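# Tuck chair under desk, park cart in yellow bay

## Task

Shove the office chair fully under the desk so that it finishes upright with every wheel on the floor. Move the utility cart into the bay marked with yellow tape so that all four of its wheels sit inside the tape and none touches it. The desk must stay roughly in its original spot, and everything on it must remain there without overhanging any edge. The robot must not fall or finish leaning, or the task fails. At the end, release whatever is held and back the robot away.

## Robot and tools

ROBOT. TidyBot++ is a single-arm mobile robot. Its base is 0.54 m long, 0.50 m wide and 0.38 m tall and rolls on four powered casters. On top sits one seven-joint arm with a two-finger gripper. The shoulder is 0.12 m ahead of the base centre and 0.68 m off the floor. Segments: upper arm 0.42 m, forearm 0.31 m, hand 0.31 m to the hand point. The arm starts folded, hand pointing down, reaching up to 0.08 m beyond the base front. Cameras: base_camera and wrist_camera (the latter looks along the hand).

FRAMES. All positions are metres. Base frame: origin on the floor below the base centre, x ahead, y to the left, z up. hand_pose and hand_target use this frame; the hand point is midway between the finger pads, its z axis runs out along the fingers and the fingers close along its y axis. The odometry frame is the base frame as it was at scene start; base_odometry reports x, y and heading (rad, left positive, -3.142 to 3.142) there, counting wheel turns only, so slip looks like travel.

move. One action per call, plus optional cameras (list of base_camera, wrist_camera or all; omitted means all, [] means none) and blocking (true or omitted: return when everything rests; false: return within about 0.5 s while motion continues).
- base: an object of offsets from the base's current position and heading, measured along the base axes at the moment the command starts. translate_m (forward +, -2 to 2 m), strafe_m (left +, -2 to 2 m), rotate_rad (counter-clockwise from above +, -6.3 to 6.3 rad). Any mix is allowed.
- joints: an object of absolute angle targets by name. joint_1_rad (any angle; turns the arm about vertical, positive is clockwise from above), joint_2_rad (shoulder, -2.249 to 2.249, 0 is upper arm vertical, + leans forward), joint_3_rad (any angle, upper-arm roll), joint_4_rad (elbow, -2.579 to 2.579, negative bends forward when joint_3_rad is 3.14), joint_5_rad (any angle, forearm roll), joint_6_rad (wrist, -2.099 to 2.099), joint_7_rad (any angle, hand roll; at 1.57 with the hand down the fingers open left/right), gripper_pos (0 fully open to 1 fully closed; gap roughly 85 x (1 - gripper_pos) mm). Unlimited joints go the short way; for big turns send steps under half a turn.
- target: one list of seven numbers, an absolute hand pose in the base frame: x, y, z in metres then quaternion qw, qx, qy, qz. With target, joints may contain only gripper_pos.
- speeds: per-action caps keyed translate_m / strafe_m (0.05 to 0.5 m/s; when both are given name only one) and rotate_rad (0.1 to 1.57 rad/s).
A call with no action just reports state and pictures. An unknown key makes a call invalid; a value outside its range gets it refused, and a refused call or an unplanned stop cancels the rest of the reply's move, wait and finished_scene calls.

wait: seconds from 0 to 10, plus cameras; returns early if running moves all come to rest. stop: brakes all running motions; optional cameras. zoom_image: camera name and region [x0, y0, x1, y1] in pixels of that camera's latest image, top-left origin, at most 504 x 504. finished_scene: scene, the number of the current scene; it cannot be undone and the goal must hold without the robot.

RESULT LINES. move reads done or the worst status among motions. base_status, joint_status and hand_status give each motion's outcome: moving, done, off_target (came to rest away from target and may still push), stopped, contact_stop, time_out, not_followed (a safety check withheld arm targets, with 'joint command not followed' or 'pose unreachable' and a cause), torque_fault, limit_stop_at_motor_heat. hand_status done means within 10 mm and 2 degrees; usually a target ends within about 3 cm. To correct, add (wanted position minus hand_pose) to the previous target. To keep the hand still, resend hand_target, not hand_pose. joint_positions gives angles; base_tilt gives forward and right lean in degrees; motor_effort gives percent of maximum with the peak in brackets; on_its_own lists uncommanded behaviour; pictures names image order; earlier move reports a non-blocking move. ARM HIT, MOTOR HOT and OVER-TEMPERATURE FAULT flag collisions and overheating. base done only means the wheels turned enough; a blocked base may report done well short.

CAUTIONS. Approach anything at low speed, including what you intend to push; contact at full pace counts as a collision. A blocked base or joint keeps pushing until you give it a new target. Never drive or turn while the arm is snagged on something about 0.6 m or higher; sideways forces on a raised hand or reaching far out over nearby furniture can tip the robot, and retracting the arm or backing off rights it. Avoid driving the arm into objects, which can trigger a torque fault (arm frozen 10 s). No check keeps the arm off the base. Held loads make the arm sag and motors heat; do not squeeze hard on parts resting on something, swing loads fast, or release moving objects. Objects may occasionally be nudged by outside forces. Before finishing, open the gripper and move the robot clear.

Each tool is called by a JSON object that holds its "fn" and its "kwargs", one argument or row to a line.

## Session

{"fn": "move", "kwargs": {
  "joints": {"joint_2_rad":0,"joint_4_rad":-1.5,"joint_6_rad":-0.4}
}}

Scene clock: 2.33 s.
move: done
base_odometry: x=+0.000 y=+0.000 heading=+0.000
base_tilt: forward=+0.1 right=+0.5
base_status: not commanded
joint_positions: joint_1_rad=-0.022 joint_2_rad=-0.019 joint_3_rad=+3.115 joint_4_rad=-1.506 joint_5_rad=-0.008 joint_6_rad=-0.471 joint_7_rad=+1.523 gripper_pos=+0.000
joint_status: all done
motor_effort: joint_1_rad=+0(1) joint_2_rad=-22(23) joint_3_rad=+0(1) joint_4_rad=+21(21) joint_5_rad=+1(1) joint_6_rad=+9(10) joint_7_rad=+0(1)
hand_pose: x=+0.7113 y=+0.0314 z=+1.0114 quat_wxyz=(-0.030, +0.830, -0.001, +0.557) (m; base frame)
hand_target: x=+0.7260 y=+0.0318 z=+1.0242 quat_wxyz=(-0.031, +0.813, -0.002, +0.581) (m; base frame)
hand_status: not commanded
pictures: base_camera, wrist_camera
Images, in order (width x height): base_camera 644x364, wrist_camera 644x476.

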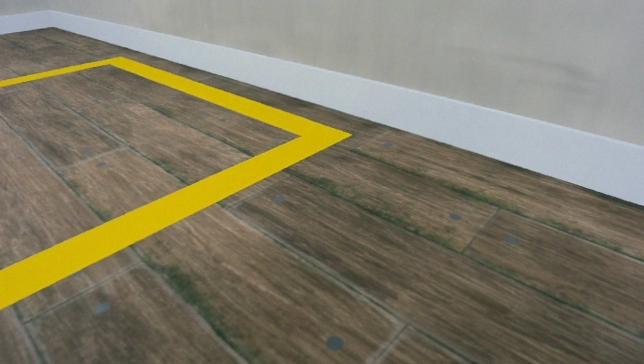

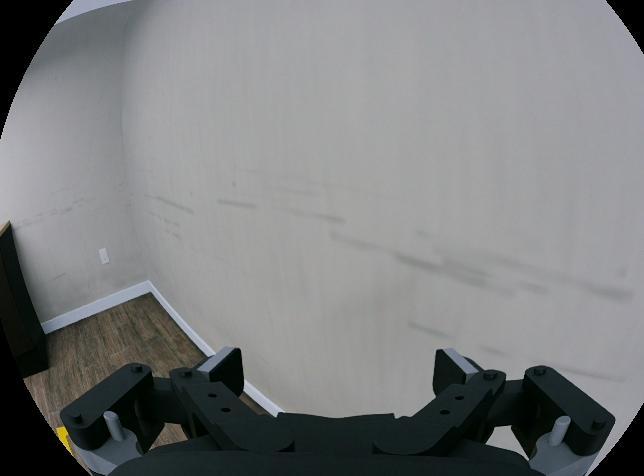

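{"fn": "move", "kwargs": {
  "joints": {"joint_1_rad":-0.9,"joint_2_rad":-0.35,"joint_4_rad":-2.2,"joint_6_rad":-0.15},
  "cameras": ["wrist_camera"]
}}

{"fn": "move", "kwargs": {
  "joints": {"joint_1_rad":-2.1},
  "cameras": ["wrist_camera"]
}}

{"fn": "move", "kwargs": {
  "joints": {"joint_1_rad":-3.3},
  "cameras": ["wrist_camera"]
}}

{"fn": "move", "kwargs": {
  "joints": {"joint_1_rad":-4.5},
  "cameras": ["wrist_camera"]
}}

Scene clock: 8.90 s.
move: done
base_odometry: x=+0.000 y=+0.000 heading=+0.000
base_tilt: forward=+0.1 right=+0.5
base_status: not commanded
joint_positions: joint_1_rad=-0.887 joint_2_rad=-0.334 joint_3_rad=+3.114 joint_4_rad=-2.178 joint_5_rad=-0.008 joint_6_rad=-0.220 joint_7_rad=+1.523 gripper_pos=+0.000
joint_status: all done
motor_effort: joint_1_rad=+0(2) joint_2_rad=-10(23) joint_3_rad=+0(2) joint_4_rad=+20(22) joint_5_rad=+1(1) joint_6_rad=+9(10) joint_7_rad=-1(1)
hand_pose: x=+0.3842 y=+0.3494 z=+0.8471 quat_wxyz=(-0.236, +0.779, +0.360, +0.456) (m; base frame)
hand_target: x=+0.3816 y=+0.3539 z=+0.8607 quat_wxyz=(-0.251, +0.762, +0.357, +0.478) (m; base frame)
hand_status: not commanded
pictures: wrist_camera
Images, in order (width x height): wrist_camera 644x476.

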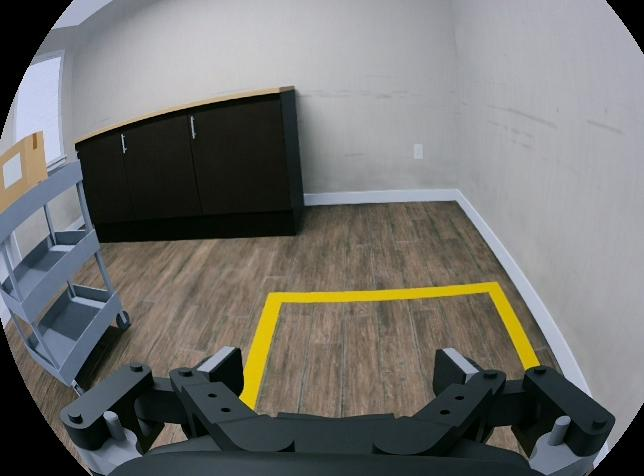

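Scene clock: 11.37 s.
move: done
base_odometry: x=+0.000 y=+0.000 heading=+0.000
base_tilt: forward=+0.0 right=+0.5
base_status: not commanded
joint_positions: joint_1_rad=-2.087 joint_2_rad=-0.334 joint_3_rad=+3.114 joint_4_rad=-2.178 joint_5_rad=-0.008 joint_6_rad=-0.217 joint_7_rad=+1.523 gripper_pos=+0.000
joint_status: all done
motor_effort: joint_1_rad=+0(1) joint_2_rad=-9(10) joint_3_rad=+0(1) joint_4_rad=+20(21) joint_5_rad=+0(1) joint_6_rad=+8(9) joint_7_rad=+0(1)
hand_pose: x=-0.1108 y=+0.3740 z=+0.8477 quat_wxyz=(-0.453, +0.440, +0.736, +0.243) (m; base frame)
hand_target: x=-0.1157 y=+0.3730 z=+0.8607 quat_wxyz=(-0.478, +0.428, +0.725, +0.253) (m; base frame)
hand_status: not commanded
pictures: wrist_camera
Images, in order (width x height): wrist_camera 644x476.

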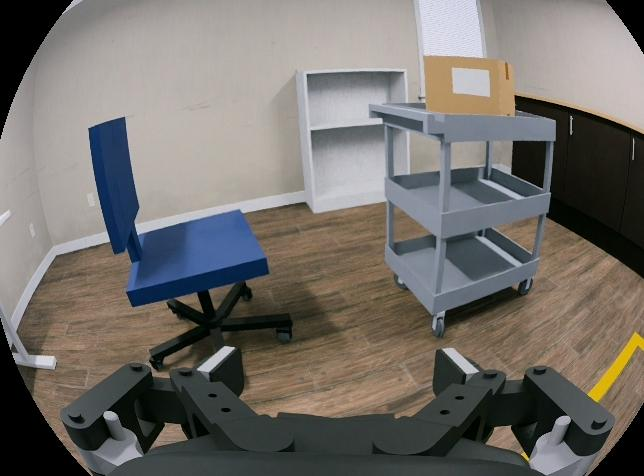

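Scene clock: 13.83 s.
move: done
base_odometry: x=+0.000 y=+0.000 heading=+0.000
base_tilt: forward=+0.0 right=+0.4
base_status: not commanded
joint_positions: joint_1_rad=-3.287 joint_2_rad=-0.334 joint_3_rad=+3.114 joint_4_rad=-2.178 joint_5_rad=-0.008 joint_6_rad=-0.217 joint_7_rad=+1.523 gripper_pos=+0.000
joint_status: all done
motor_effort: joint_1_rad=+0(2) joint_2_rad=-9(10) joint_3_rad=+0(1) joint_4_rad=+20(21) joint_5_rad=+0(1) joint_6_rad=+9(9) joint_7_rad=+0(1)
hand_pose: x=-0.3129 y=-0.0786 z=+0.8478 quat_wxyz=(-0.511, -0.053, +0.856, -0.055) (m; base frame)
hand_target: x=-0.3137 y=-0.0836 z=+0.8607 quat_wxyz=(-0.537, -0.056, +0.840, -0.061) (m; base frame)
hand_status: not commanded
pictures: wrist_camera
Images, in order (width x height): wrist_camera 644x476.

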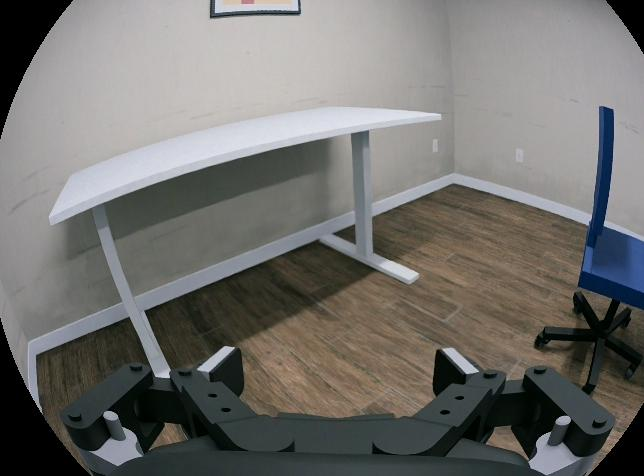

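Scene clock: 16.30 s.
move: done
base_odometry: x=+0.000 y=+0.000 heading=+0.000
base_tilt: forward=+0.0 right=+0.5
base_status: not commanded
joint_positions: joint_1_rad=-4.487 joint_2_rad=-0.334 joint_3_rad=+3.114 joint_4_rad=-2.178 joint_5_rad=-0.008 joint_6_rad=-0.217 joint_7_rad=+1.523 gripper_pos=+0.000
joint_status: all done
motor_effort: joint_1_rad=+0(2) joint_2_rad=-9(10) joint_3_rad=+0(1) joint_4_rad=+20(21) joint_5_rad=+0(1) joint_6_rad=+9(9) joint_7_rad=-1(1)
hand_pose: x=+0.0358 y=-0.4311 z=+0.8478 quat_wxyz=(-0.391, -0.527, +0.677, -0.334) (m; base frame)
hand_target: x=+0.0401 y=-0.4336 z=+0.8607 quat_wxyz=(-0.409, -0.521, +0.661, -0.354) (m; base frame)
hand_status: not commanded
pictures: wrist_camera
Images, in order (width x height): wrist_camera 644x476.

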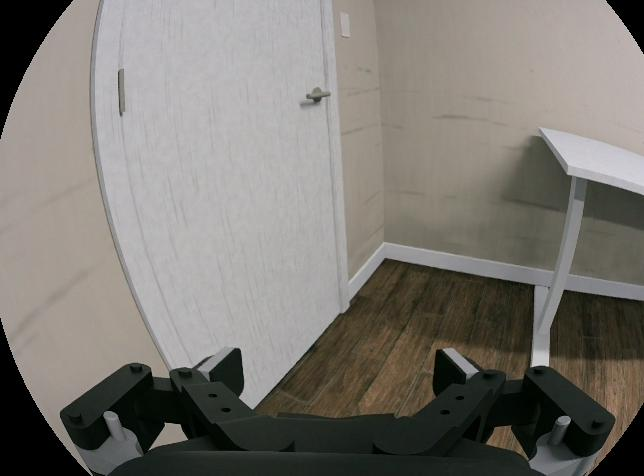

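{"fn": "move", "kwargs": {
  "joints": {"joint_1_rad":-3.3,"joint_2_rad":0,"joint_4_rad":-0.6,"joint_6_rad":-1.75},
  "cameras": ["wrist_camera"]
}}

{"fn": "move", "kwargs": {
  "joints": {"joint_1_rad":-2.3},
  "cameras": ["wrist_camera"]
}}

{"fn": "move", "kwargs": {
  "joints": {"joint_1_rad":-1.3},
  "cameras": ["wrist_camera"]
}}

{"fn": "move", "kwargs": {
  "joints": {"joint_1_rad":-0.3},
  "cameras": ["wrist_camera"]
}}

Scene clock: 30.23 s.
move: done
base_odometry: x=+0.000 y=+0.000 heading=+0.000
base_tilt: forward=+0.0 right=+0.5
base_status: not commanded
joint_positions: joint_1_rad=-3.313 joint_2_rad=-0.019 joint_3_rad=+3.114 joint_4_rad=-0.610 joint_5_rad=-0.008 joint_6_rad=-1.697 joint_7_rad=+1.523 gripper_pos=+0.000
joint_status: all done
motor_effort: joint_1_rad=+0(2) joint_2_rad=-13(16) joint_3_rad=+0(1) joint_4_rad=+13(23) joint_5_rad=+0(1) joint_6_rad=+7(10) joint_7_rad=+0(1)
hand_pose: x=-0.2739 y=-0.0836 z=+1.1589 quat_wxyz=(-0.410, -0.071, +0.907, -0.054) (m; base frame)
hand_target: x=-0.2722 y=-0.0770 z=+1.1433 quat_wxyz=(-0.383, -0.065, +0.920, -0.048) (m; base frame)
hand_status: not commanded
pictures: wrist_camera
Images, in order (width x height): wrist_camera 644x476.

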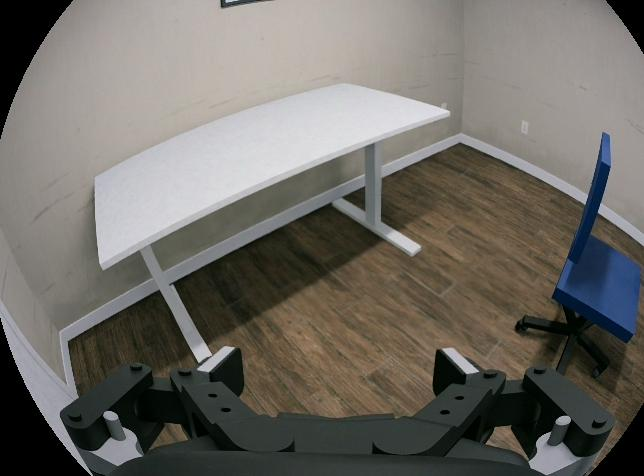

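Scene clock: 32.50 s.
move: done
base_odometry: x=+0.000 y=+0.000 heading=+0.000
base_tilt: forward=+0.0 right=+0.5
base_status: not commanded
joint_positions: joint_1_rad=-2.313 joint_2_rad=-0.015 joint_3_rad=+3.114 joint_4_rad=-0.610 joint_5_rad=-0.008 joint_6_rad=-1.699 joint_7_rad=+1.523 gripper_pos=+0.000
joint_status: all done
motor_effort: joint_1_rad=+0(1) joint_2_rad=-13(15) joint_3_rad=+0(1) joint_4_rad=+12(13) joint_5_rad=+0(1) joint_6_rad=+8(8) joint_7_rad=+0(1)
hand_pose: x=-0.1644 y=+0.2865 z=+1.1569 quat_wxyz=(-0.384, +0.373, +0.832, +0.148) (m; base frame)
hand_target: x=-0.1572 y=+0.2875 z=+1.1433 quat_wxyz=(-0.359, +0.384, +0.839, +0.141) (m; base frame)
hand_status: not commanded
pictures: wrist_camera
Images, in order (width x height): wrist_camera 644x476.

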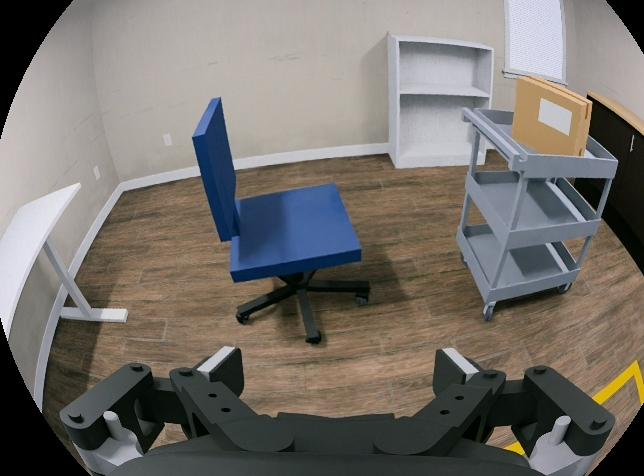

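Scene clock: 34.80 s.
move: done
base_odometry: x=+0.000 y=+0.000 heading=+0.000
base_tilt: forward=+0.1 right=+0.5
base_status: not commanded
joint_positions: joint_1_rad=-1.313 joint_2_rad=-0.015 joint_3_rad=+3.114 joint_4_rad=-0.610 joint_5_rad=-0.008 joint_6_rad=-1.699 joint_7_rad=+1.523 gripper_pos=+0.000
joint_status: all done
motor_effort: joint_1_rad=+0(1) joint_2_rad=-14(15) joint_3_rad=+0(1) joint_4_rad=+12(14) joint_5_rad=+0(1) joint_6_rad=+8(8) joint_7_rad=+0(1)
hand_pose: x=+0.2070 y=+0.3933 z=+1.1567 quat_wxyz=(-0.265, +0.726, +0.551, +0.314) (m; base frame)
hand_target: x=+0.2117 y=+0.3877 z=+1.1433 quat_wxyz=(-0.247, +0.739, +0.552, +0.296) (m; base frame)
hand_status: not commanded
pictures: wrist_camera
Images, in order (width x height): wrist_camera 644x476.

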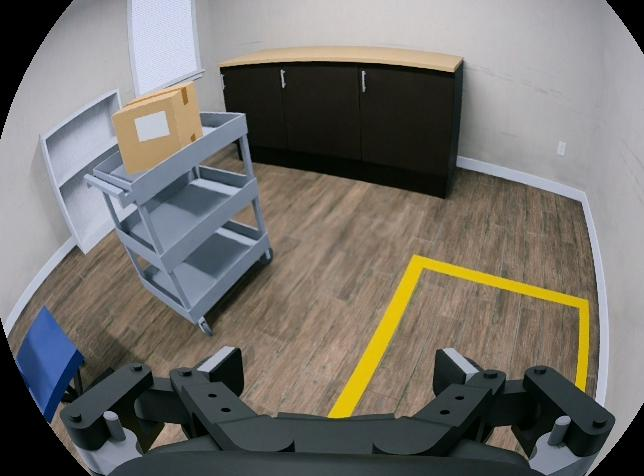

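Scene clock: 37.07 s.
move: done
base_odometry: x=+0.000 y=+0.000 heading=+0.000
base_tilt: forward=+0.1 right=+0.5
base_status: not commanded
joint_positions: joint_1_rad=-0.313 joint_2_rad=-0.015 joint_3_rad=+3.114 joint_4_rad=-0.610 joint_5_rad=-0.008 joint_6_rad=-1.699 joint_7_rad=+1.523 gripper_pos=+0.000
joint_status: all done
motor_effort: joint_1_rad=+0(2) joint_2_rad=-13(15) joint_3_rad=+0(1) joint_4_rad=+11(13) joint_5_rad=+1(1) joint_6_rad=+8(8) joint_7_rad=+0(1)
hand_pose: x=+0.4975 y=+0.1385 z=+1.1566 quat_wxyz=(-0.082, +0.902, +0.135, +0.403) (m; base frame)
hand_target: x=+0.4954 y=+0.1315 z=+1.1433 quat_wxyz=(-0.075, +0.913, +0.130, +0.378) (m; base frame)
hand_status: not commanded
pictures: wrist_camera
Images, in order (width x height): wrist_camera 644x476.

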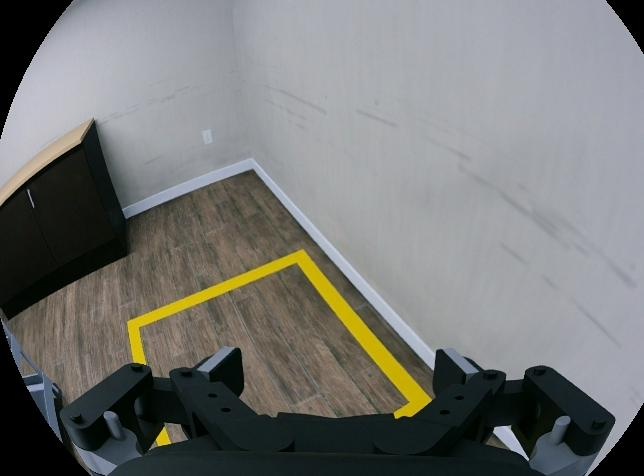

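{"fn": "move", "kwargs": {
  "base": {"translate_m":-0.35,"strafe_m":0.05,"rotate_rad":2.3},
  "joints": {"joint_1_rad":0,"joint_2_rad":-0.8,"joint_4_rad":-1.2,"joint_6_rad":-1.8}
}}

Scene clock: 85.47 s.
move: done
base_odometry: x=-0.350 y=+0.050 heading=+2.299
base_tilt: forward=+0.0 right=+0.5
base_status: done
joint_positions: joint_1_rad=-0.010 joint_2_rad=-0.787 joint_3_rad=+3.113 joint_4_rad=-1.180 joint_5_rad=-0.008 joint_6_rad=-1.751 joint_7_rad=+1.523 gripper_pos=+0.000
joint_status: all done
motor_effort: joint_1_rad=+0(2) joint_2_rad=+16(20) joint_3_rad=+1(3) joint_4_rad=+10(15) joint_5_rad=+0(2) joint_6_rad=+8(9) joint_7_rad=+0(1)
hand_pose: x=+0.2023 y=+0.0148 z=+1.1000 quat_wxyz=(-0.013, +0.878, +0.000, +0.478) (m; base frame)
hand_target: x=+0.1909 y=+0.0127 z=+1.0809 quat_wxyz=(-0.010, +0.891, -0.006, +0.453) (m; base frame)
hand_status: not commanded
pictures: base_camera, wrist_camera
Images, in order (width x height): base_camera 644x364, wrist_camera 644x476.

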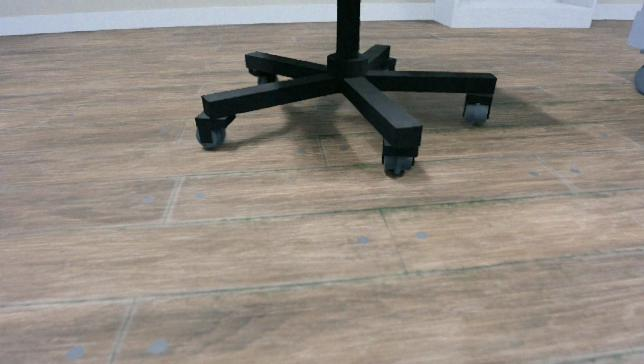

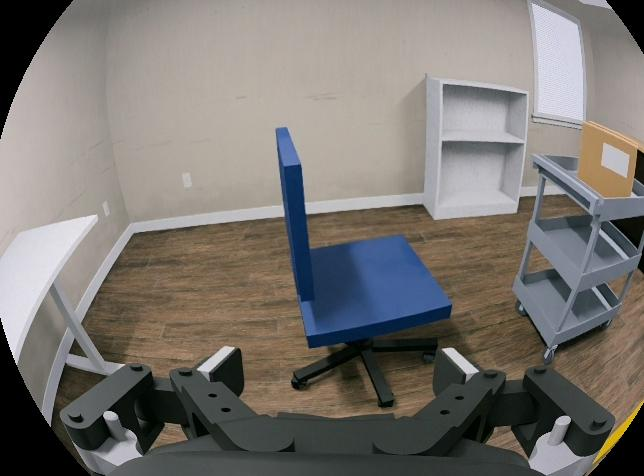

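{"fn": "move", "kwargs": {
  "target": [0.45, 0.05, 0.93, 0, 1, 0, 0]
}}

Scene clock: 91.17 s.
move: off_target
base_odometry: x=-0.350 y=+0.050 heading=+2.299
base_tilt: forward=+0.1 right=+0.5
base_status: not commanded
joint_positions: joint_1_rad=-0.117 joint_2_rad=+0.122 joint_3_rad=+3.113 joint_4_rad=-0.982 joint_5_rad=-0.008 joint_6_rad=-1.979 joint_7_rad=+1.458 gripper_pos=+0.000
joint_status: not commanded
motor_effort: joint_1_rad=-1(1) joint_2_rad=-20(23) joint_3_rad=+0(1) joint_4_rad=+15(16) joint_5_rad=+0(1) joint_6_rad=+2(9) joint_7_rad=+0(1)
hand_pose: x=+0.4647 y=+0.0534 z=+0.9303 quat_wxyz=(-0.009, +0.999, +0.018, +0.028) (m; base frame)
hand_target: x=+0.4500 y=+0.0500 z=+0.9300 quat_wxyz=(+0.000, +1.000, +0.000, +0.000) (m; base frame)
hand_status: off_target (0.015 m and 4.0 deg from the pose sent, 0.302 m and 57.1 deg at the start)
pictures: base_camera, wrist_camera
Images, in order (width x height): base_camera 644x364, wrist_camera 644x476.

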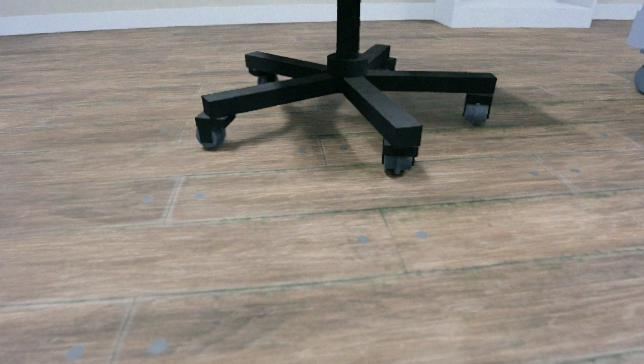

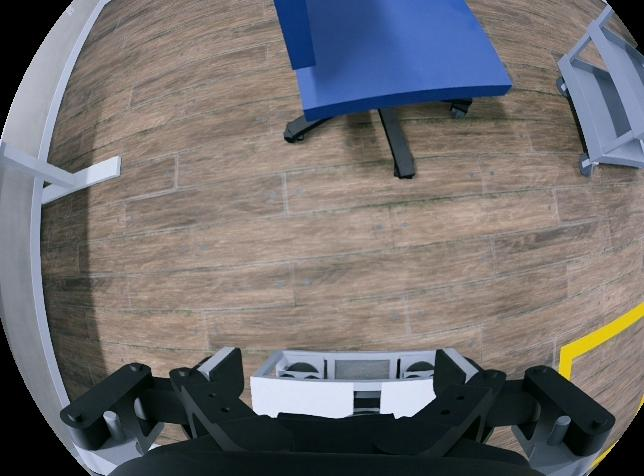

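{"fn": "move", "kwargs": {
  "base": {"translate_m":0.22},
  "speeds": {"translate_m":0.2}
}}

Scene clock: 95.93 s.
move: done
base_odometry: x=-0.497 y=+0.214 heading=+2.300
base_tilt: forward=+0.1 right=+0.5
base_status: done
joint_positions: joint_1_rad=-0.118 joint_2_rad=+0.131 joint_3_rad=+3.113 joint_4_rad=-0.979 joint_5_rad=-0.008 joint_6_rad=-1.988 joint_7_rad=+1.458 gripper_pos=+0.000
joint_status: not commanded
motor_effort: joint_1_rad=+0(1) joint_2_rad=-21(25) joint_3_rad=+0(1) joint_4_rad=+14(15) joint_5_rad=+0(1) joint_6_rad=+2(3) joint_7_rad=+0(1)
hand_pose: x=+0.4645 y=+0.0538 z=+0.9276 quat_wxyz=(-0.008, +1.000, +0.018, +0.021) (m; base frame)
hand_target: x=+0.4500 y=+0.0500 z=+0.9300 quat_wxyz=(+0.000, +1.000, +0.000, +0.000) (m; base frame)
hand_status: not commanded
pictures: base_camera, wrist_camera
Images, in order (width x height): base_camera 644x364, wrist_camera 644x476.

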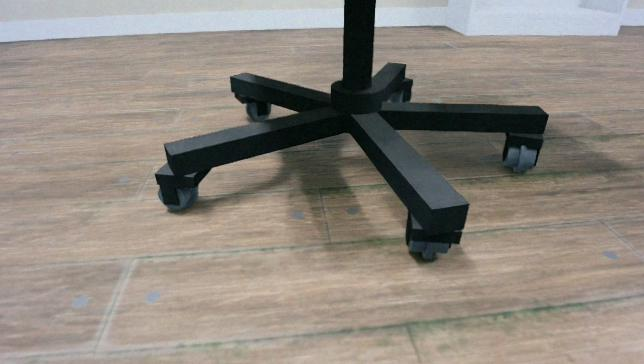

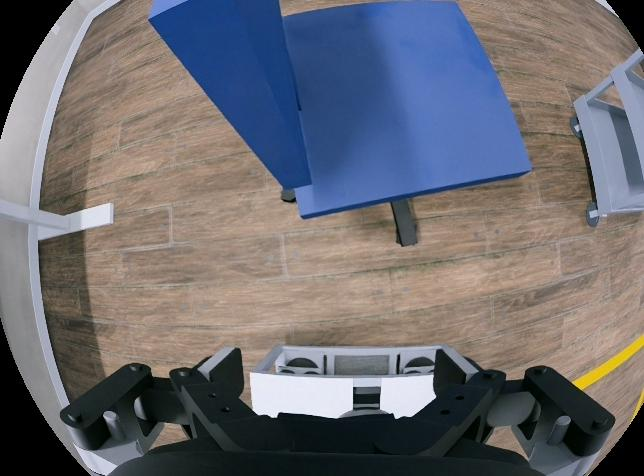

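{"fn": "move", "kwargs": {
  "base": {"translate_m":0.1,"strafe_m":0.05},
  "speeds": {"translate_m":0.15}
}}

Scene clock: 101.57 s.
move: done
base_odometry: x=-0.601 y=+0.256 heading=+2.300
base_tilt: forward=+0.1 right=+0.5
base_status: done
joint_positions: joint_1_rad=-0.120 joint_2_rad=+0.131 joint_3_rad=+3.113 joint_4_rad=-0.979 joint_5_rad=-0.008 joint_6_rad=-1.989 joint_7_rad=+1.458 gripper_pos=+0.000
joint_status: not commanded
motor_effort: joint_1_rad=+0(2) joint_2_rad=-21(24) joint_3_rad=+0(2) joint_4_rad=+14(15) joint_5_rad=+0(1) joint_6_rad=+2(3) joint_7_rad=+0(1)
hand_pose: x=+0.4640 y=+0.0543 z=+0.9279 quat_wxyz=(-0.008, +1.000, +0.019, +0.020) (m; base frame)
hand_target: x=+0.4500 y=+0.0500 z=+0.9300 quat_wxyz=(+0.000, +1.000, +0.000, +0.000) (m; base frame)
hand_status: not commanded
pictures: base_camera, wrist_camera
Images, in order (width x height): base_camera 644x364, wrist_camera 644x476.

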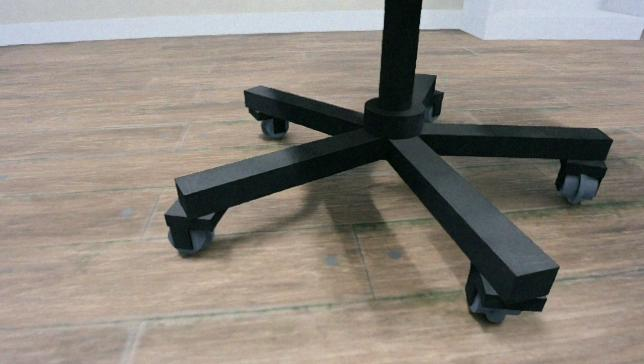

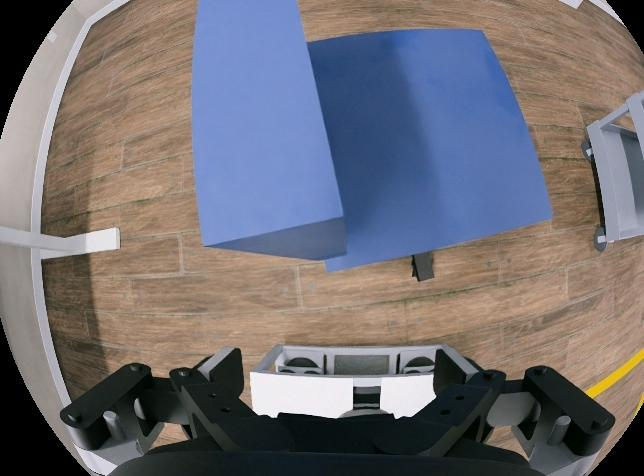

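{"fn": "move", "kwargs": {
  "base": {"translate_m":0.03,"strafe_m":0.025},
  "speeds": {"translate_m":0.1},
  "cameras": ["wrist_camera"]
}}

Scene clock: 105.90 s.
move: done
base_odometry: x=-0.639 y=+0.262 heading=+2.300
base_tilt: forward=+0.1 right=+0.5
base_status: done
joint_positions: joint_1_rad=-0.122 joint_2_rad=+0.129 joint_3_rad=+3.114 joint_4_rad=-0.979 joint_5_rad=-0.008 joint_6_rad=-1.990 joint_7_rad=+1.458 gripper_pos=+0.000
joint_status: not commanded
motor_effort: joint_1_rad=+0(2) joint_2_rad=-21(24) joint_3_rad=+0(1) joint_4_rad=+14(15) joint_5_rad=+0(1) joint_6_rad=+2(3) joint_7_rad=+0(1)
hand_pose: x=+0.4636 y=+0.0546 z=+0.9283 quat_wxyz=(-0.008, +1.000, +0.020, +0.021) (m; base frame)
hand_target: x=+0.4500 y=+0.0500 z=+0.9300 quat_wxyz=(+0.000, +1.000, +0.000, +0.000) (m; base frame)
hand_status: not commanded
pictures: wrist_camera
Images, in order (width x height): wrist_camera 644x476.

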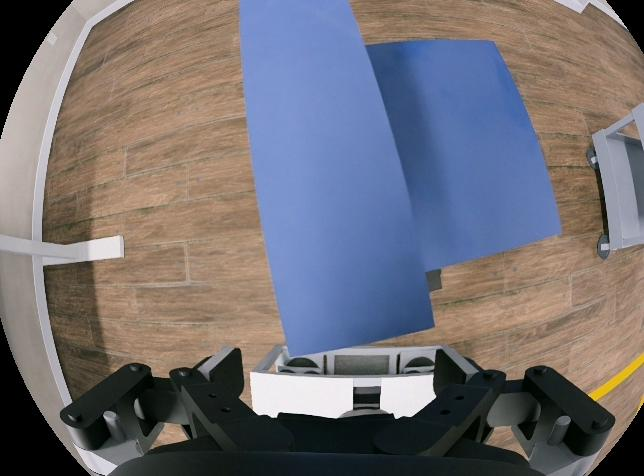

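{"fn": "move", "kwargs": {
  "target": [0.45, 0.046, 0.93, 0, 0.997, 0.07, 0],
  "cameras": []
}}

{"fn": "move", "kwargs": {
  "base": {"translate_m":0.06},
  "speeds": {"translate_m":0.06},
  "cameras": ["wrist_camera"]
}}

Scene clock: 112.63 s.
move: off_target
base_odometry: x=-0.639 y=+0.262 heading=+2.300
base_tilt: forward=+0.1 right=+0.5
base_status: not commanded
joint_positions: joint_1_rad=-0.115 joint_2_rad=+0.129 joint_3_rad=+3.113 joint_4_rad=-0.979 joint_5_rad=-0.008 joint_6_rad=-1.990 joint_7_rad=+1.566 gripper_pos=+0.000
joint_status: not commanded
motor_effort: joint_1_rad=-1(1) joint_2_rad=-21(21) joint_3_rad=+0(1) joint_4_rad=+14(15) joint_5_rad=+0(1) joint_6_rad=+2(2) joint_7_rad=+0(0)
hand_pose: x=+0.4639 y=+0.0523 z=+0.9283 quat_wxyz=(-0.007, +0.997, +0.070, +0.021) (m; base frame)
hand_target: x=+0.4500 y=+0.0460 z=+0.9300 quat_wxyz=(+0.000, +0.998, +0.070, +0.000) (m; base frame)
hand_status: off_target (0.015 m and 2.6 deg from the pose sent, 0.016 m and 6.3 deg at the start)
pictures: none
No camera images: "cameras" was empty.

Scene clock: 114.10 s.
move: done
base_odometry: x=-0.680 y=+0.306 heading=+2.300
base_tilt: forward=+0.1 right=+0.5
base_status: done
joint_positions: joint_1_rad=-0.115 joint_2_rad=+0.129 joint_3_rad=+3.113 joint_4_rad=-0.979 joint_5_rad=-0.008 joint_6_rad=-1.990 joint_7_rad=+1.566 gripper_pos=+0.000
joint_status: not commanded
motor_effort: joint_1_rad=+0(2) joint_2_rad=-21(25) joint_3_rad=+0(1) joint_4_rad=+14(15) joint_5_rad=+0(1) joint_6_rad=+2(3) joint_7_rad=+0(1)
hand_pose: x=+0.4638 y=+0.0523 z=+0.9284 quat_wxyz=(-0.007, +0.997, +0.070, +0.021) (m; base frame)
hand_target: x=+0.4500 y=+0.0460 z=+0.9300 quat_wxyz=(+0.000, +0.998, +0.070, +0.000) (m; base frame)
hand_status: not commanded
pictures: wrist_camera
Images, in order (width x height): wrist_camera 644x476.

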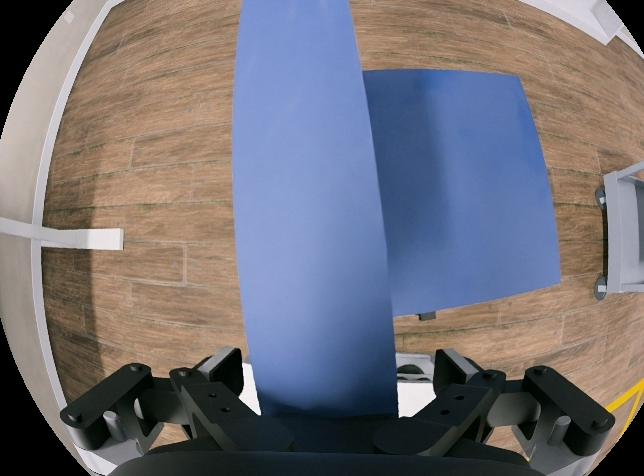

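{"fn": "move", "kwargs": {
  "base": {"translate_m":0.02},
  "speeds": {"translate_m":0.06},
  "joints": {"gripper_pos":0.7}
}}

Scene clock: 116.87 s.
move: off_target
base_odometry: x=-0.693 y=+0.321 heading=+2.300
base_tilt: forward=+0.1 right=+0.4
base_status: done
joint_positions: joint_1_rad=-0.128 joint_2_rad=+0.126 joint_3_rad=+3.098 joint_4_rad=-0.958 joint_5_rad=-0.015 joint_6_rad=-1.991 joint_7_rad=+1.587 gripper_pos=+0.518
joint_status: gripper_pos off_target (ended at +0.518, target +0.700)
motor_effort: joint_1_rad=+3(6) joint_2_rad=-20(26) joint_3_rad=+3(5) joint_4_rad=+11(15) joint_5_rad=+3(7) joint_6_rad=-1(7) joint_7_rad=-3(11)
hand_pose: x=+0.4638 y=+0.0641 z=+0.9359 quat_wxyz=(-0.012, +0.995, +0.097, +0.032) (m; base frame)
hand_target: x=+0.4500 y=+0.0460 z=+0.9300 quat_wxyz=(+0.000, +0.998, +0.070, +0.000) (m; base frame)
hand_status: not commanded
pictures: base_camera, wrist_camera
Images, in order (width x height): base_camera 644x364, wrist_camera 644x476.

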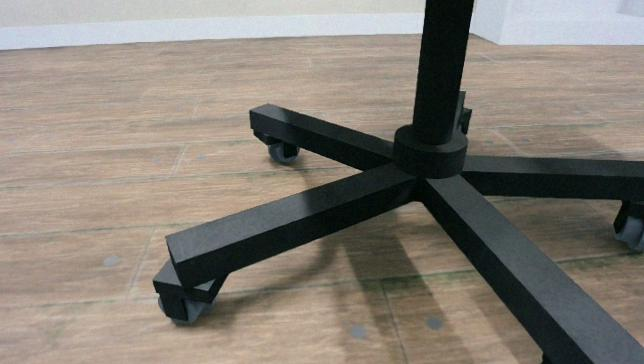

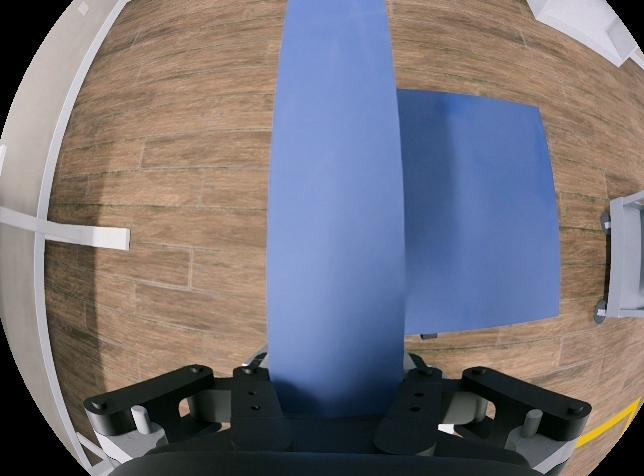

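{"fn": "move", "kwargs": {
  "base": {"translate_m":-0.457,"strafe_m":-0.182},
  "speeds": {"translate_m":0.15},
  "cameras": ["wrist_camera"]
}}

{"fn": "move", "kwargs": {
  "base": {"rotate_rad":-1.7},
  "speeds": {"rotate_rad":0.25}
}}

Scene clock: 132.53 s.
move: done
base_odometry: x=-0.253 y=+0.102 heading=+2.300
base_tilt: forward=+0.1 right=+0.5
base_status: done
joint_positions: joint_1_rad=-0.136 joint_2_rad=+0.129 joint_3_rad=+3.087 joint_4_rad=-0.954 joint_5_rad=-0.016 joint_6_rad=-1.996 joint_7_rad=+1.596 gripper_pos=+0.518
joint_status: not commanded
motor_effort: joint_1_rad=+4(8) joint_2_rad=-18(28) joint_3_rad=+3(8) joint_4_rad=+11(15) joint_5_rad=+5(8) joint_6_rad=+1(11) joint_7_rad=-2(8)
hand_pose: x=+0.4623 y=+0.0702 z=+0.9359 quat_wxyz=(-0.013, +0.993, +0.111, +0.030) (m; base frame)
hand_target: x=+0.4500 y=+0.0460 z=+0.9300 quat_wxyz=(+0.000, +0.998, +0.070, +0.000) (m; base frame)
hand_status: not commanded
pictures: wrist_camera
Images, in order (width x height): wrist_camera 644x476.

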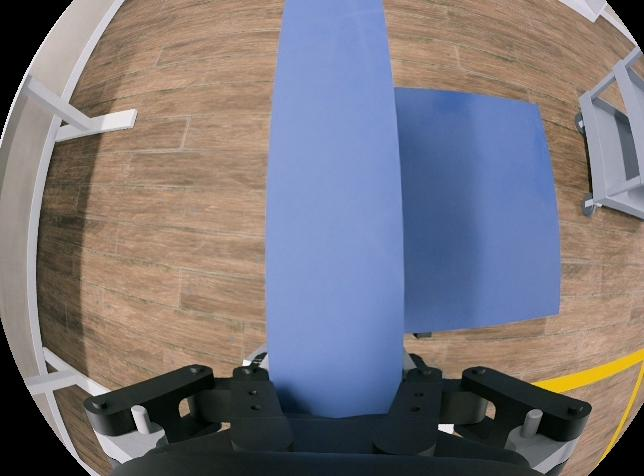

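Scene clock: 140.07 s.
move: done
base_odometry: x=-0.253 y=+0.102 heading=+0.602
base_tilt: forward=+0.1 right=+0.5
base_status: done
joint_positions: joint_1_rad=-0.122 joint_2_rad=+0.128 joint_3_rad=+3.101 joint_4_rad=-0.953 joint_5_rad=-0.043 joint_6_rad=-1.998 joint_7_rad=+1.603 gripper_pos=+0.523
joint_status: not commanded
motor_effort: joint_1_rad=+1(16) joint_2_rad=-20(23) joint_3_rad=+0(15) joint_4_rad=+9(14) joint_5_rad=+3(13) joint_6_rad=-3(6) joint_7_rad=-3(10)
hand_pose: x=+0.4624 y=+0.0684 z=+0.9369 quat_wxyz=(-0.024, +0.994, +0.106, +0.030) (m; base frame)
hand_target: x=+0.4500 y=+0.0460 z=+0.9300 quat_wxyz=(+0.000, +0.998, +0.070, +0.000) (m; base frame)
hand_status: not commanded
pictures: base_camera, wrist_camera
Images, in order (width x height): base_camera 644x364, wrist_camera 644x476.

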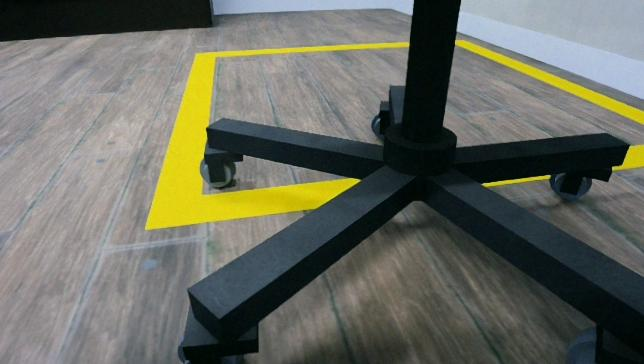

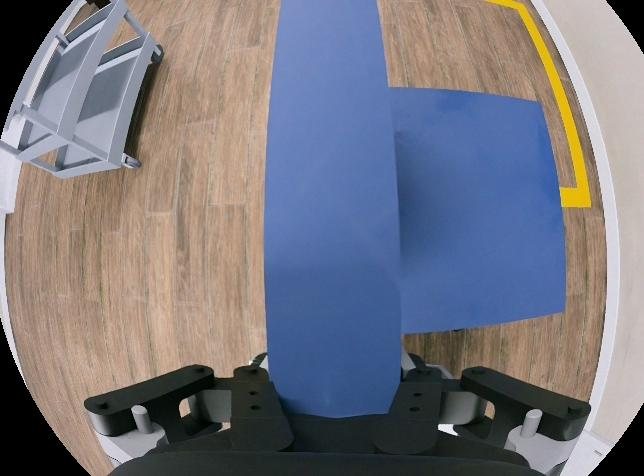

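{"fn": "move", "kwargs": {
  "base": {"translate_m":0.144,"strafe_m":0.386,"rotate_rad":-1.45},
  "speeds": {"rotate_rad":0.25,"translate_m":0.1}
}}

Scene clock: 149.73 s.
move: done
base_odometry: x=-0.352 y=+0.502 heading=-0.846
base_tilt: forward=+0.1 right=+0.5
base_status: done
joint_positions: joint_1_rad=-0.124 joint_2_rad=+0.120 joint_3_rad=+3.099 joint_4_rad=-0.960 joint_5_rad=-0.044 joint_6_rad=-2.021 joint_7_rad=+1.603 gripper_pos=+0.525
joint_status: not commanded
motor_effort: joint_1_rad=+0(12) joint_2_rad=-20(24) joint_3_rad=+1(12) joint_4_rad=+10(15) joint_5_rad=+2(11) joint_6_rad=-3(7) joint_7_rad=-3(10)
hand_pose: x=+0.4522 y=+0.0682 z=+0.9371 quat_wxyz=(-0.023, +0.994, +0.109, +0.019) (m; base frame)
hand_target: x=+0.4500 y=+0.0460 z=+0.9300 quat_wxyz=(+0.000, +0.998, +0.070, +0.000) (m; base frame)
hand_status: not commanded
pictures: base_camera, wrist_camera
Images, in order (width x height): base_camera 644x364, wrist_camera 644x476.

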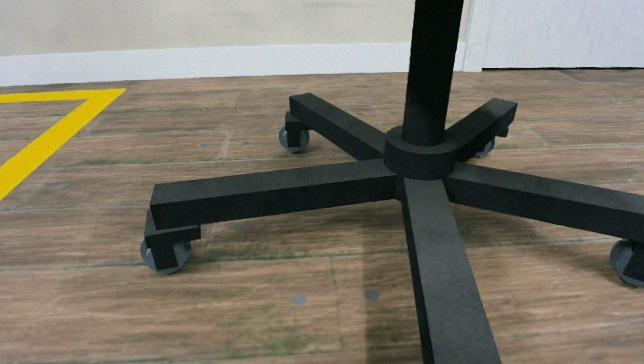

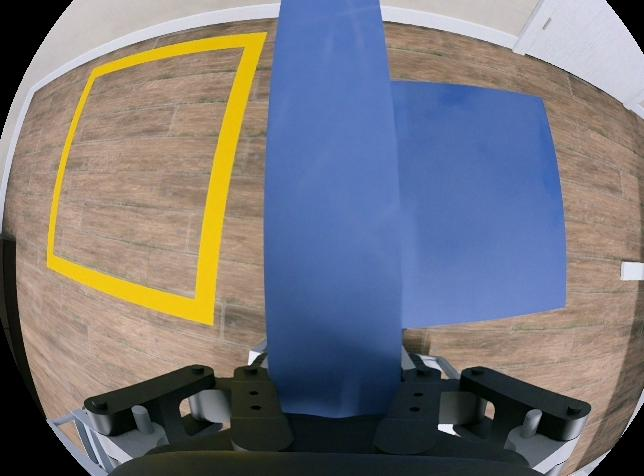

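{"fn": "move", "kwargs": {
  "base": {"translate_m":-0.5,"rotate_rad":-0.16},
  "speeds": {"rotate_rad":0.2,"translate_m":0.15}
}}

Scene clock: 161.80 s.
move: done
base_odometry: x=-0.684 y=+0.876 heading=-1.007
base_tilt: forward=+0.0 right=+0.5
base_status: done
joint_positions: joint_1_rad=-0.103 joint_2_rad=+0.123 joint_3_rad=+3.122 joint_4_rad=-0.954 joint_5_rad=-0.027 joint_6_rad=-2.013 joint_7_rad=+1.602 gripper_pos=+0.534
joint_status: not commanded
motor_effort: joint_1_rad=+0(11) joint_2_rad=-17(27) joint_3_rad=+0(10) joint_4_rad=+11(14) joint_5_rad=+1(10) joint_6_rad=+1(10) joint_7_rad=+0(13)
hand_pose: x=+0.4594 y=+0.0504 z=+0.9378 quat_wxyz=(-0.015, +0.996, +0.083, +0.025) (m; base frame)
hand_target: x=+0.4500 y=+0.0460 z=+0.9300 quat_wxyz=(+0.000, +0.998, +0.070, +0.000) (m; base frame)
hand_status: not commanded
pictures: base_camera, wrist_camera
Images, in order (width x height): base_camera 644x364, wrist_camera 644x476.

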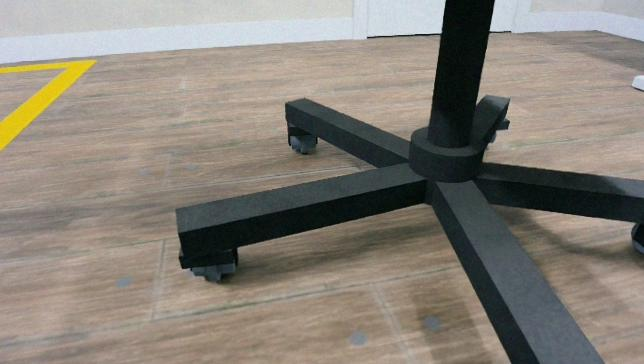

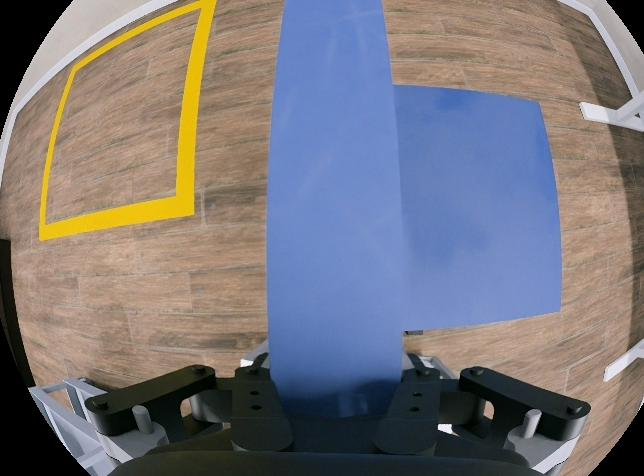

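{"fn": "move", "kwargs": {
  "base": {"translate_m":-0.12,"rotate_rad":0.05},
  "speeds": {"rotate_rad":0.2,"translate_m":0.12},
  "cameras": []
}}

{"fn": "move", "kwargs": {
  "base": {"strafe_m":-0.4,"translate_m":0.04},
  "speeds": {"strafe_m":0.12}
}}

Scene clock: 171.60 s.
move: done
base_odometry: x=-0.748 y=+0.978 heading=-0.956
base_tilt: forward=+0.0 right=+0.5
base_status: done
joint_positions: joint_1_rad=-0.102 joint_2_rad=+0.124 joint_3_rad=+3.124 joint_4_rad=-0.950 joint_5_rad=+0.008 joint_6_rad=-2.002 joint_7_rad=+1.599 gripper_pos=+0.539
joint_status: not commanded
motor_effort: joint_1_rad=+0(7) joint_2_rad=-18(25) joint_3_rad=+0(7) joint_4_rad=+11(14) joint_5_rad=+2(5) joint_6_rad=+0(8) joint_7_rad=+0(4)
hand_pose: x=+0.4652 y=+0.0401 z=+0.9386 quat_wxyz=(+0.001, +0.997, +0.072, +0.033) (m; base frame)
hand_target: x=+0.4500 y=+0.0460 z=+0.9300 quat_wxyz=(+0.000, +0.998, +0.070, +0.000) (m; base frame)
hand_status: not commanded
pictures: none
No camera images: "cameras" was empty.

Scene clock: 175.57 s.
move: done
base_odometry: x=-1.052 y=+0.715 heading=-0.957
base_tilt: forward=+0.0 right=+0.5
base_status: done
joint_positions: joint_1_rad=-0.129 joint_2_rad=+0.120 joint_3_rad=+3.095 joint_4_rad=-0.953 joint_5_rad=-0.019 joint_6_rad=-2.025 joint_7_rad=+1.594 gripper_pos=+0.542
joint_status: not commanded
motor_effort: joint_1_rad=+1(11) joint_2_rad=-19(20) joint_3_rad=+1(10) joint_4_rad=+11(15) joint_5_rad=+2(10) joint_6_rad=+0(7) joint_7_rad=-3(7)
hand_pose: x=+0.4526 y=+0.0641 z=+0.9390 quat_wxyz=(-0.013, +0.994, +0.103, +0.021) (m; base frame)
hand_target: x=+0.4500 y=+0.0460 z=+0.9300 quat_wxyz=(+0.000, +0.998, +0.070, +0.000) (m; base frame)
hand_status: not commanded
pictures: base_camera, wrist_camera
Images, in order (width x height): base_camera 644x364, wrist_camera 644x476.

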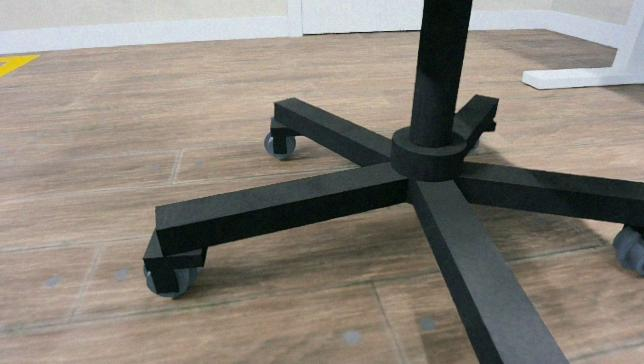

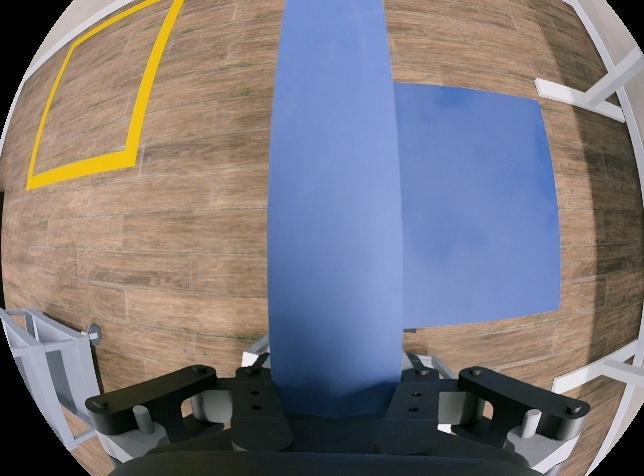

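{"fn": "move", "kwargs": {
  "base": {"strafe_m":-0.25,"translate_m":-0.07,"rotate_rad":0.07},
  "speeds": {"strafe_m":0.12,"rotate_rad":0.1}
}}

Scene clock: 181.00 s.
move: done
base_odometry: x=-1.297 y=+0.628 heading=-0.886
base_tilt: forward=+0.1 right=+0.5
base_status: done
joint_positions: joint_1_rad=-0.135 joint_2_rad=+0.120 joint_3_rad=+3.089 joint_4_rad=-0.952 joint_5_rad=-0.020 joint_6_rad=-2.024 joint_7_rad=+1.600 gripper_pos=+0.542
joint_status: not commanded
motor_effort: joint_1_rad=+3(10) joint_2_rad=-19(22) joint_3_rad=+3(10) joint_4_rad=+13(13) joint_5_rad=+3(9) joint_6_rad=+1(6) joint_7_rad=-2(10)
hand_pose: x=+0.4520 y=+0.0686 z=+0.9391 quat_wxyz=(-0.014, +0.993, +0.112, +0.022) (m; base frame)
hand_target: x=+0.4500 y=+0.0460 z=+0.9300 quat_wxyz=(+0.000, +0.998, +0.070, +0.000) (m; base frame)
hand_status: not commanded
pictures: base_camera, wrist_camera
Images, in order (width x height): base_camera 644x364, wrist_camera 644x476.

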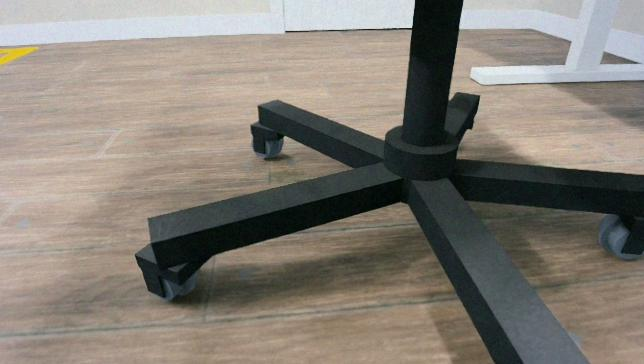

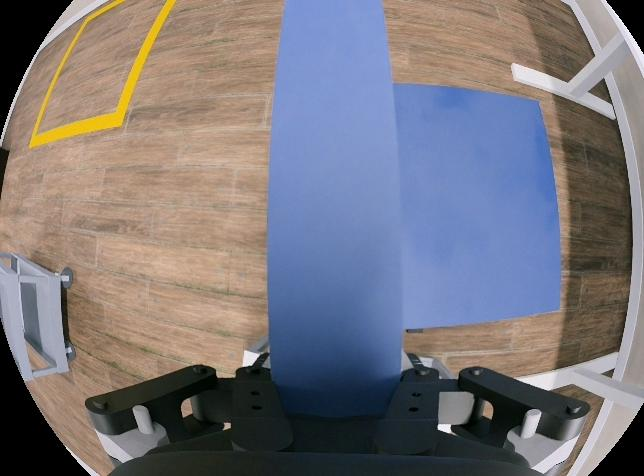

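{"fn": "move", "kwargs": {
  "base": {"strafe_m":-0.25},
  "speeds": {"strafe_m":0.1}
}}

Scene clock: 187.57 s.
move: done
base_odometry: x=-1.491 y=+0.470 heading=-0.886
base_tilt: forward=+0.1 right=+0.5
base_status: done
joint_positions: joint_1_rad=-0.137 joint_2_rad=+0.120 joint_3_rad=+3.088 joint_4_rad=-0.952 joint_5_rad=-0.023 joint_6_rad=-2.024 joint_7_rad=+1.600 gripper_pos=+0.542
joint_status: not commanded
motor_effort: joint_1_rad=+3(11) joint_2_rad=-19(21) joint_3_rad=+3(10) joint_4_rad=+10(15) joint_5_rad=+3(9) joint_6_rad=-1(5) joint_7_rad=-5(6)
hand_pose: x=+0.4517 y=+0.0704 z=+0.9391 quat_wxyz=(-0.015, +0.993, +0.115, +0.022) (m; base frame)
hand_target: x=+0.4500 y=+0.0460 z=+0.9300 quat_wxyz=(+0.000, +0.998, +0.070, +0.000) (m; base frame)
hand_status: not commanded
pictures: base_camera, wrist_camera
Images, in order (width x height): base_camera 644x364, wrist_camera 644x476.

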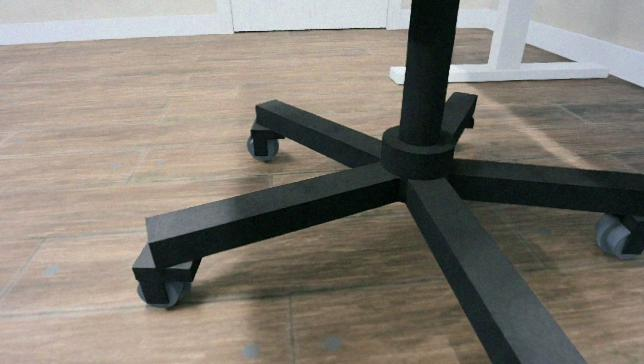

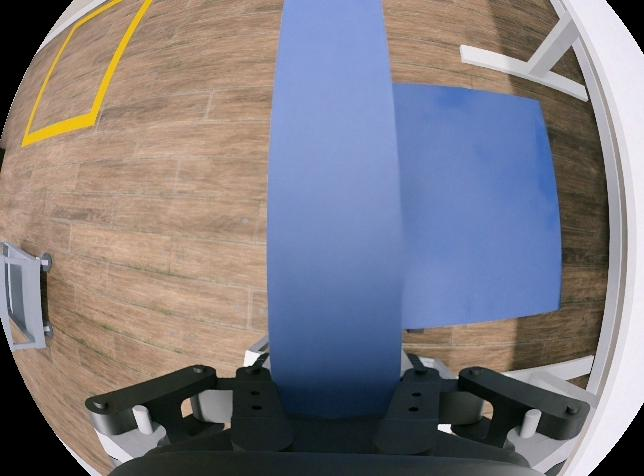

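{"fn": "move", "kwargs": {
  "base": {"strafe_m":-0.14},
  "speeds": {"strafe_m":0.07}
}}

Scene clock: 194.73 s.
move: done
base_odometry: x=-1.599 y=+0.381 heading=-0.886
base_tilt: forward=+0.0 right=+0.5
base_status: done
joint_positions: joint_1_rad=-0.140 joint_2_rad=+0.119 joint_3_rad=+3.084 joint_4_rad=-0.953 joint_5_rad=-0.025 joint_6_rad=-2.025 joint_7_rad=+1.600 gripper_pos=+0.542
joint_status: not commanded
motor_effort: joint_1_rad=+3(10) joint_2_rad=-18(21) joint_3_rad=+3(10) joint_4_rad=+10(15) joint_5_rad=+3(9) joint_6_rad=-1(4) joint_7_rad=-3(6)
hand_pose: x=+0.4501 y=+0.0727 z=+0.9391 quat_wxyz=(-0.016, +0.993, +0.118, +0.021) (m; base frame)
hand_target: x=+0.4500 y=+0.0460 z=+0.9300 quat_wxyz=(+0.000, +0.998, +0.070, +0.000) (m; base frame)
hand_status: not commanded
pictures: base_camera, wrist_camera
Images, in order (width x height): base_camera 644x364, wrist_camera 644x476.

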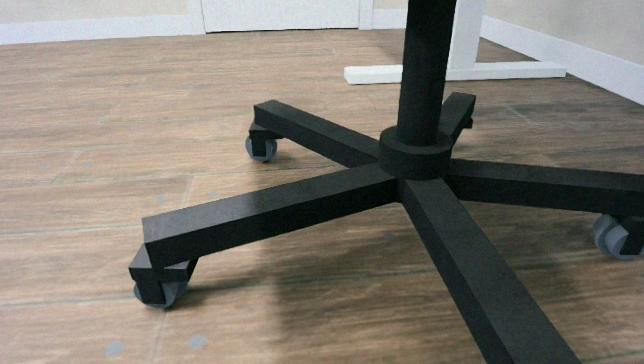

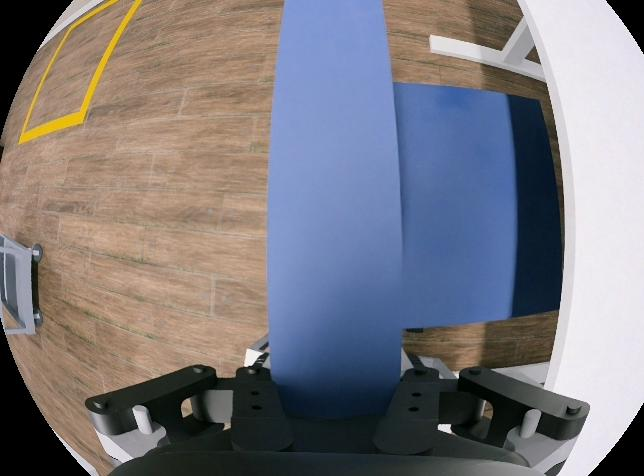

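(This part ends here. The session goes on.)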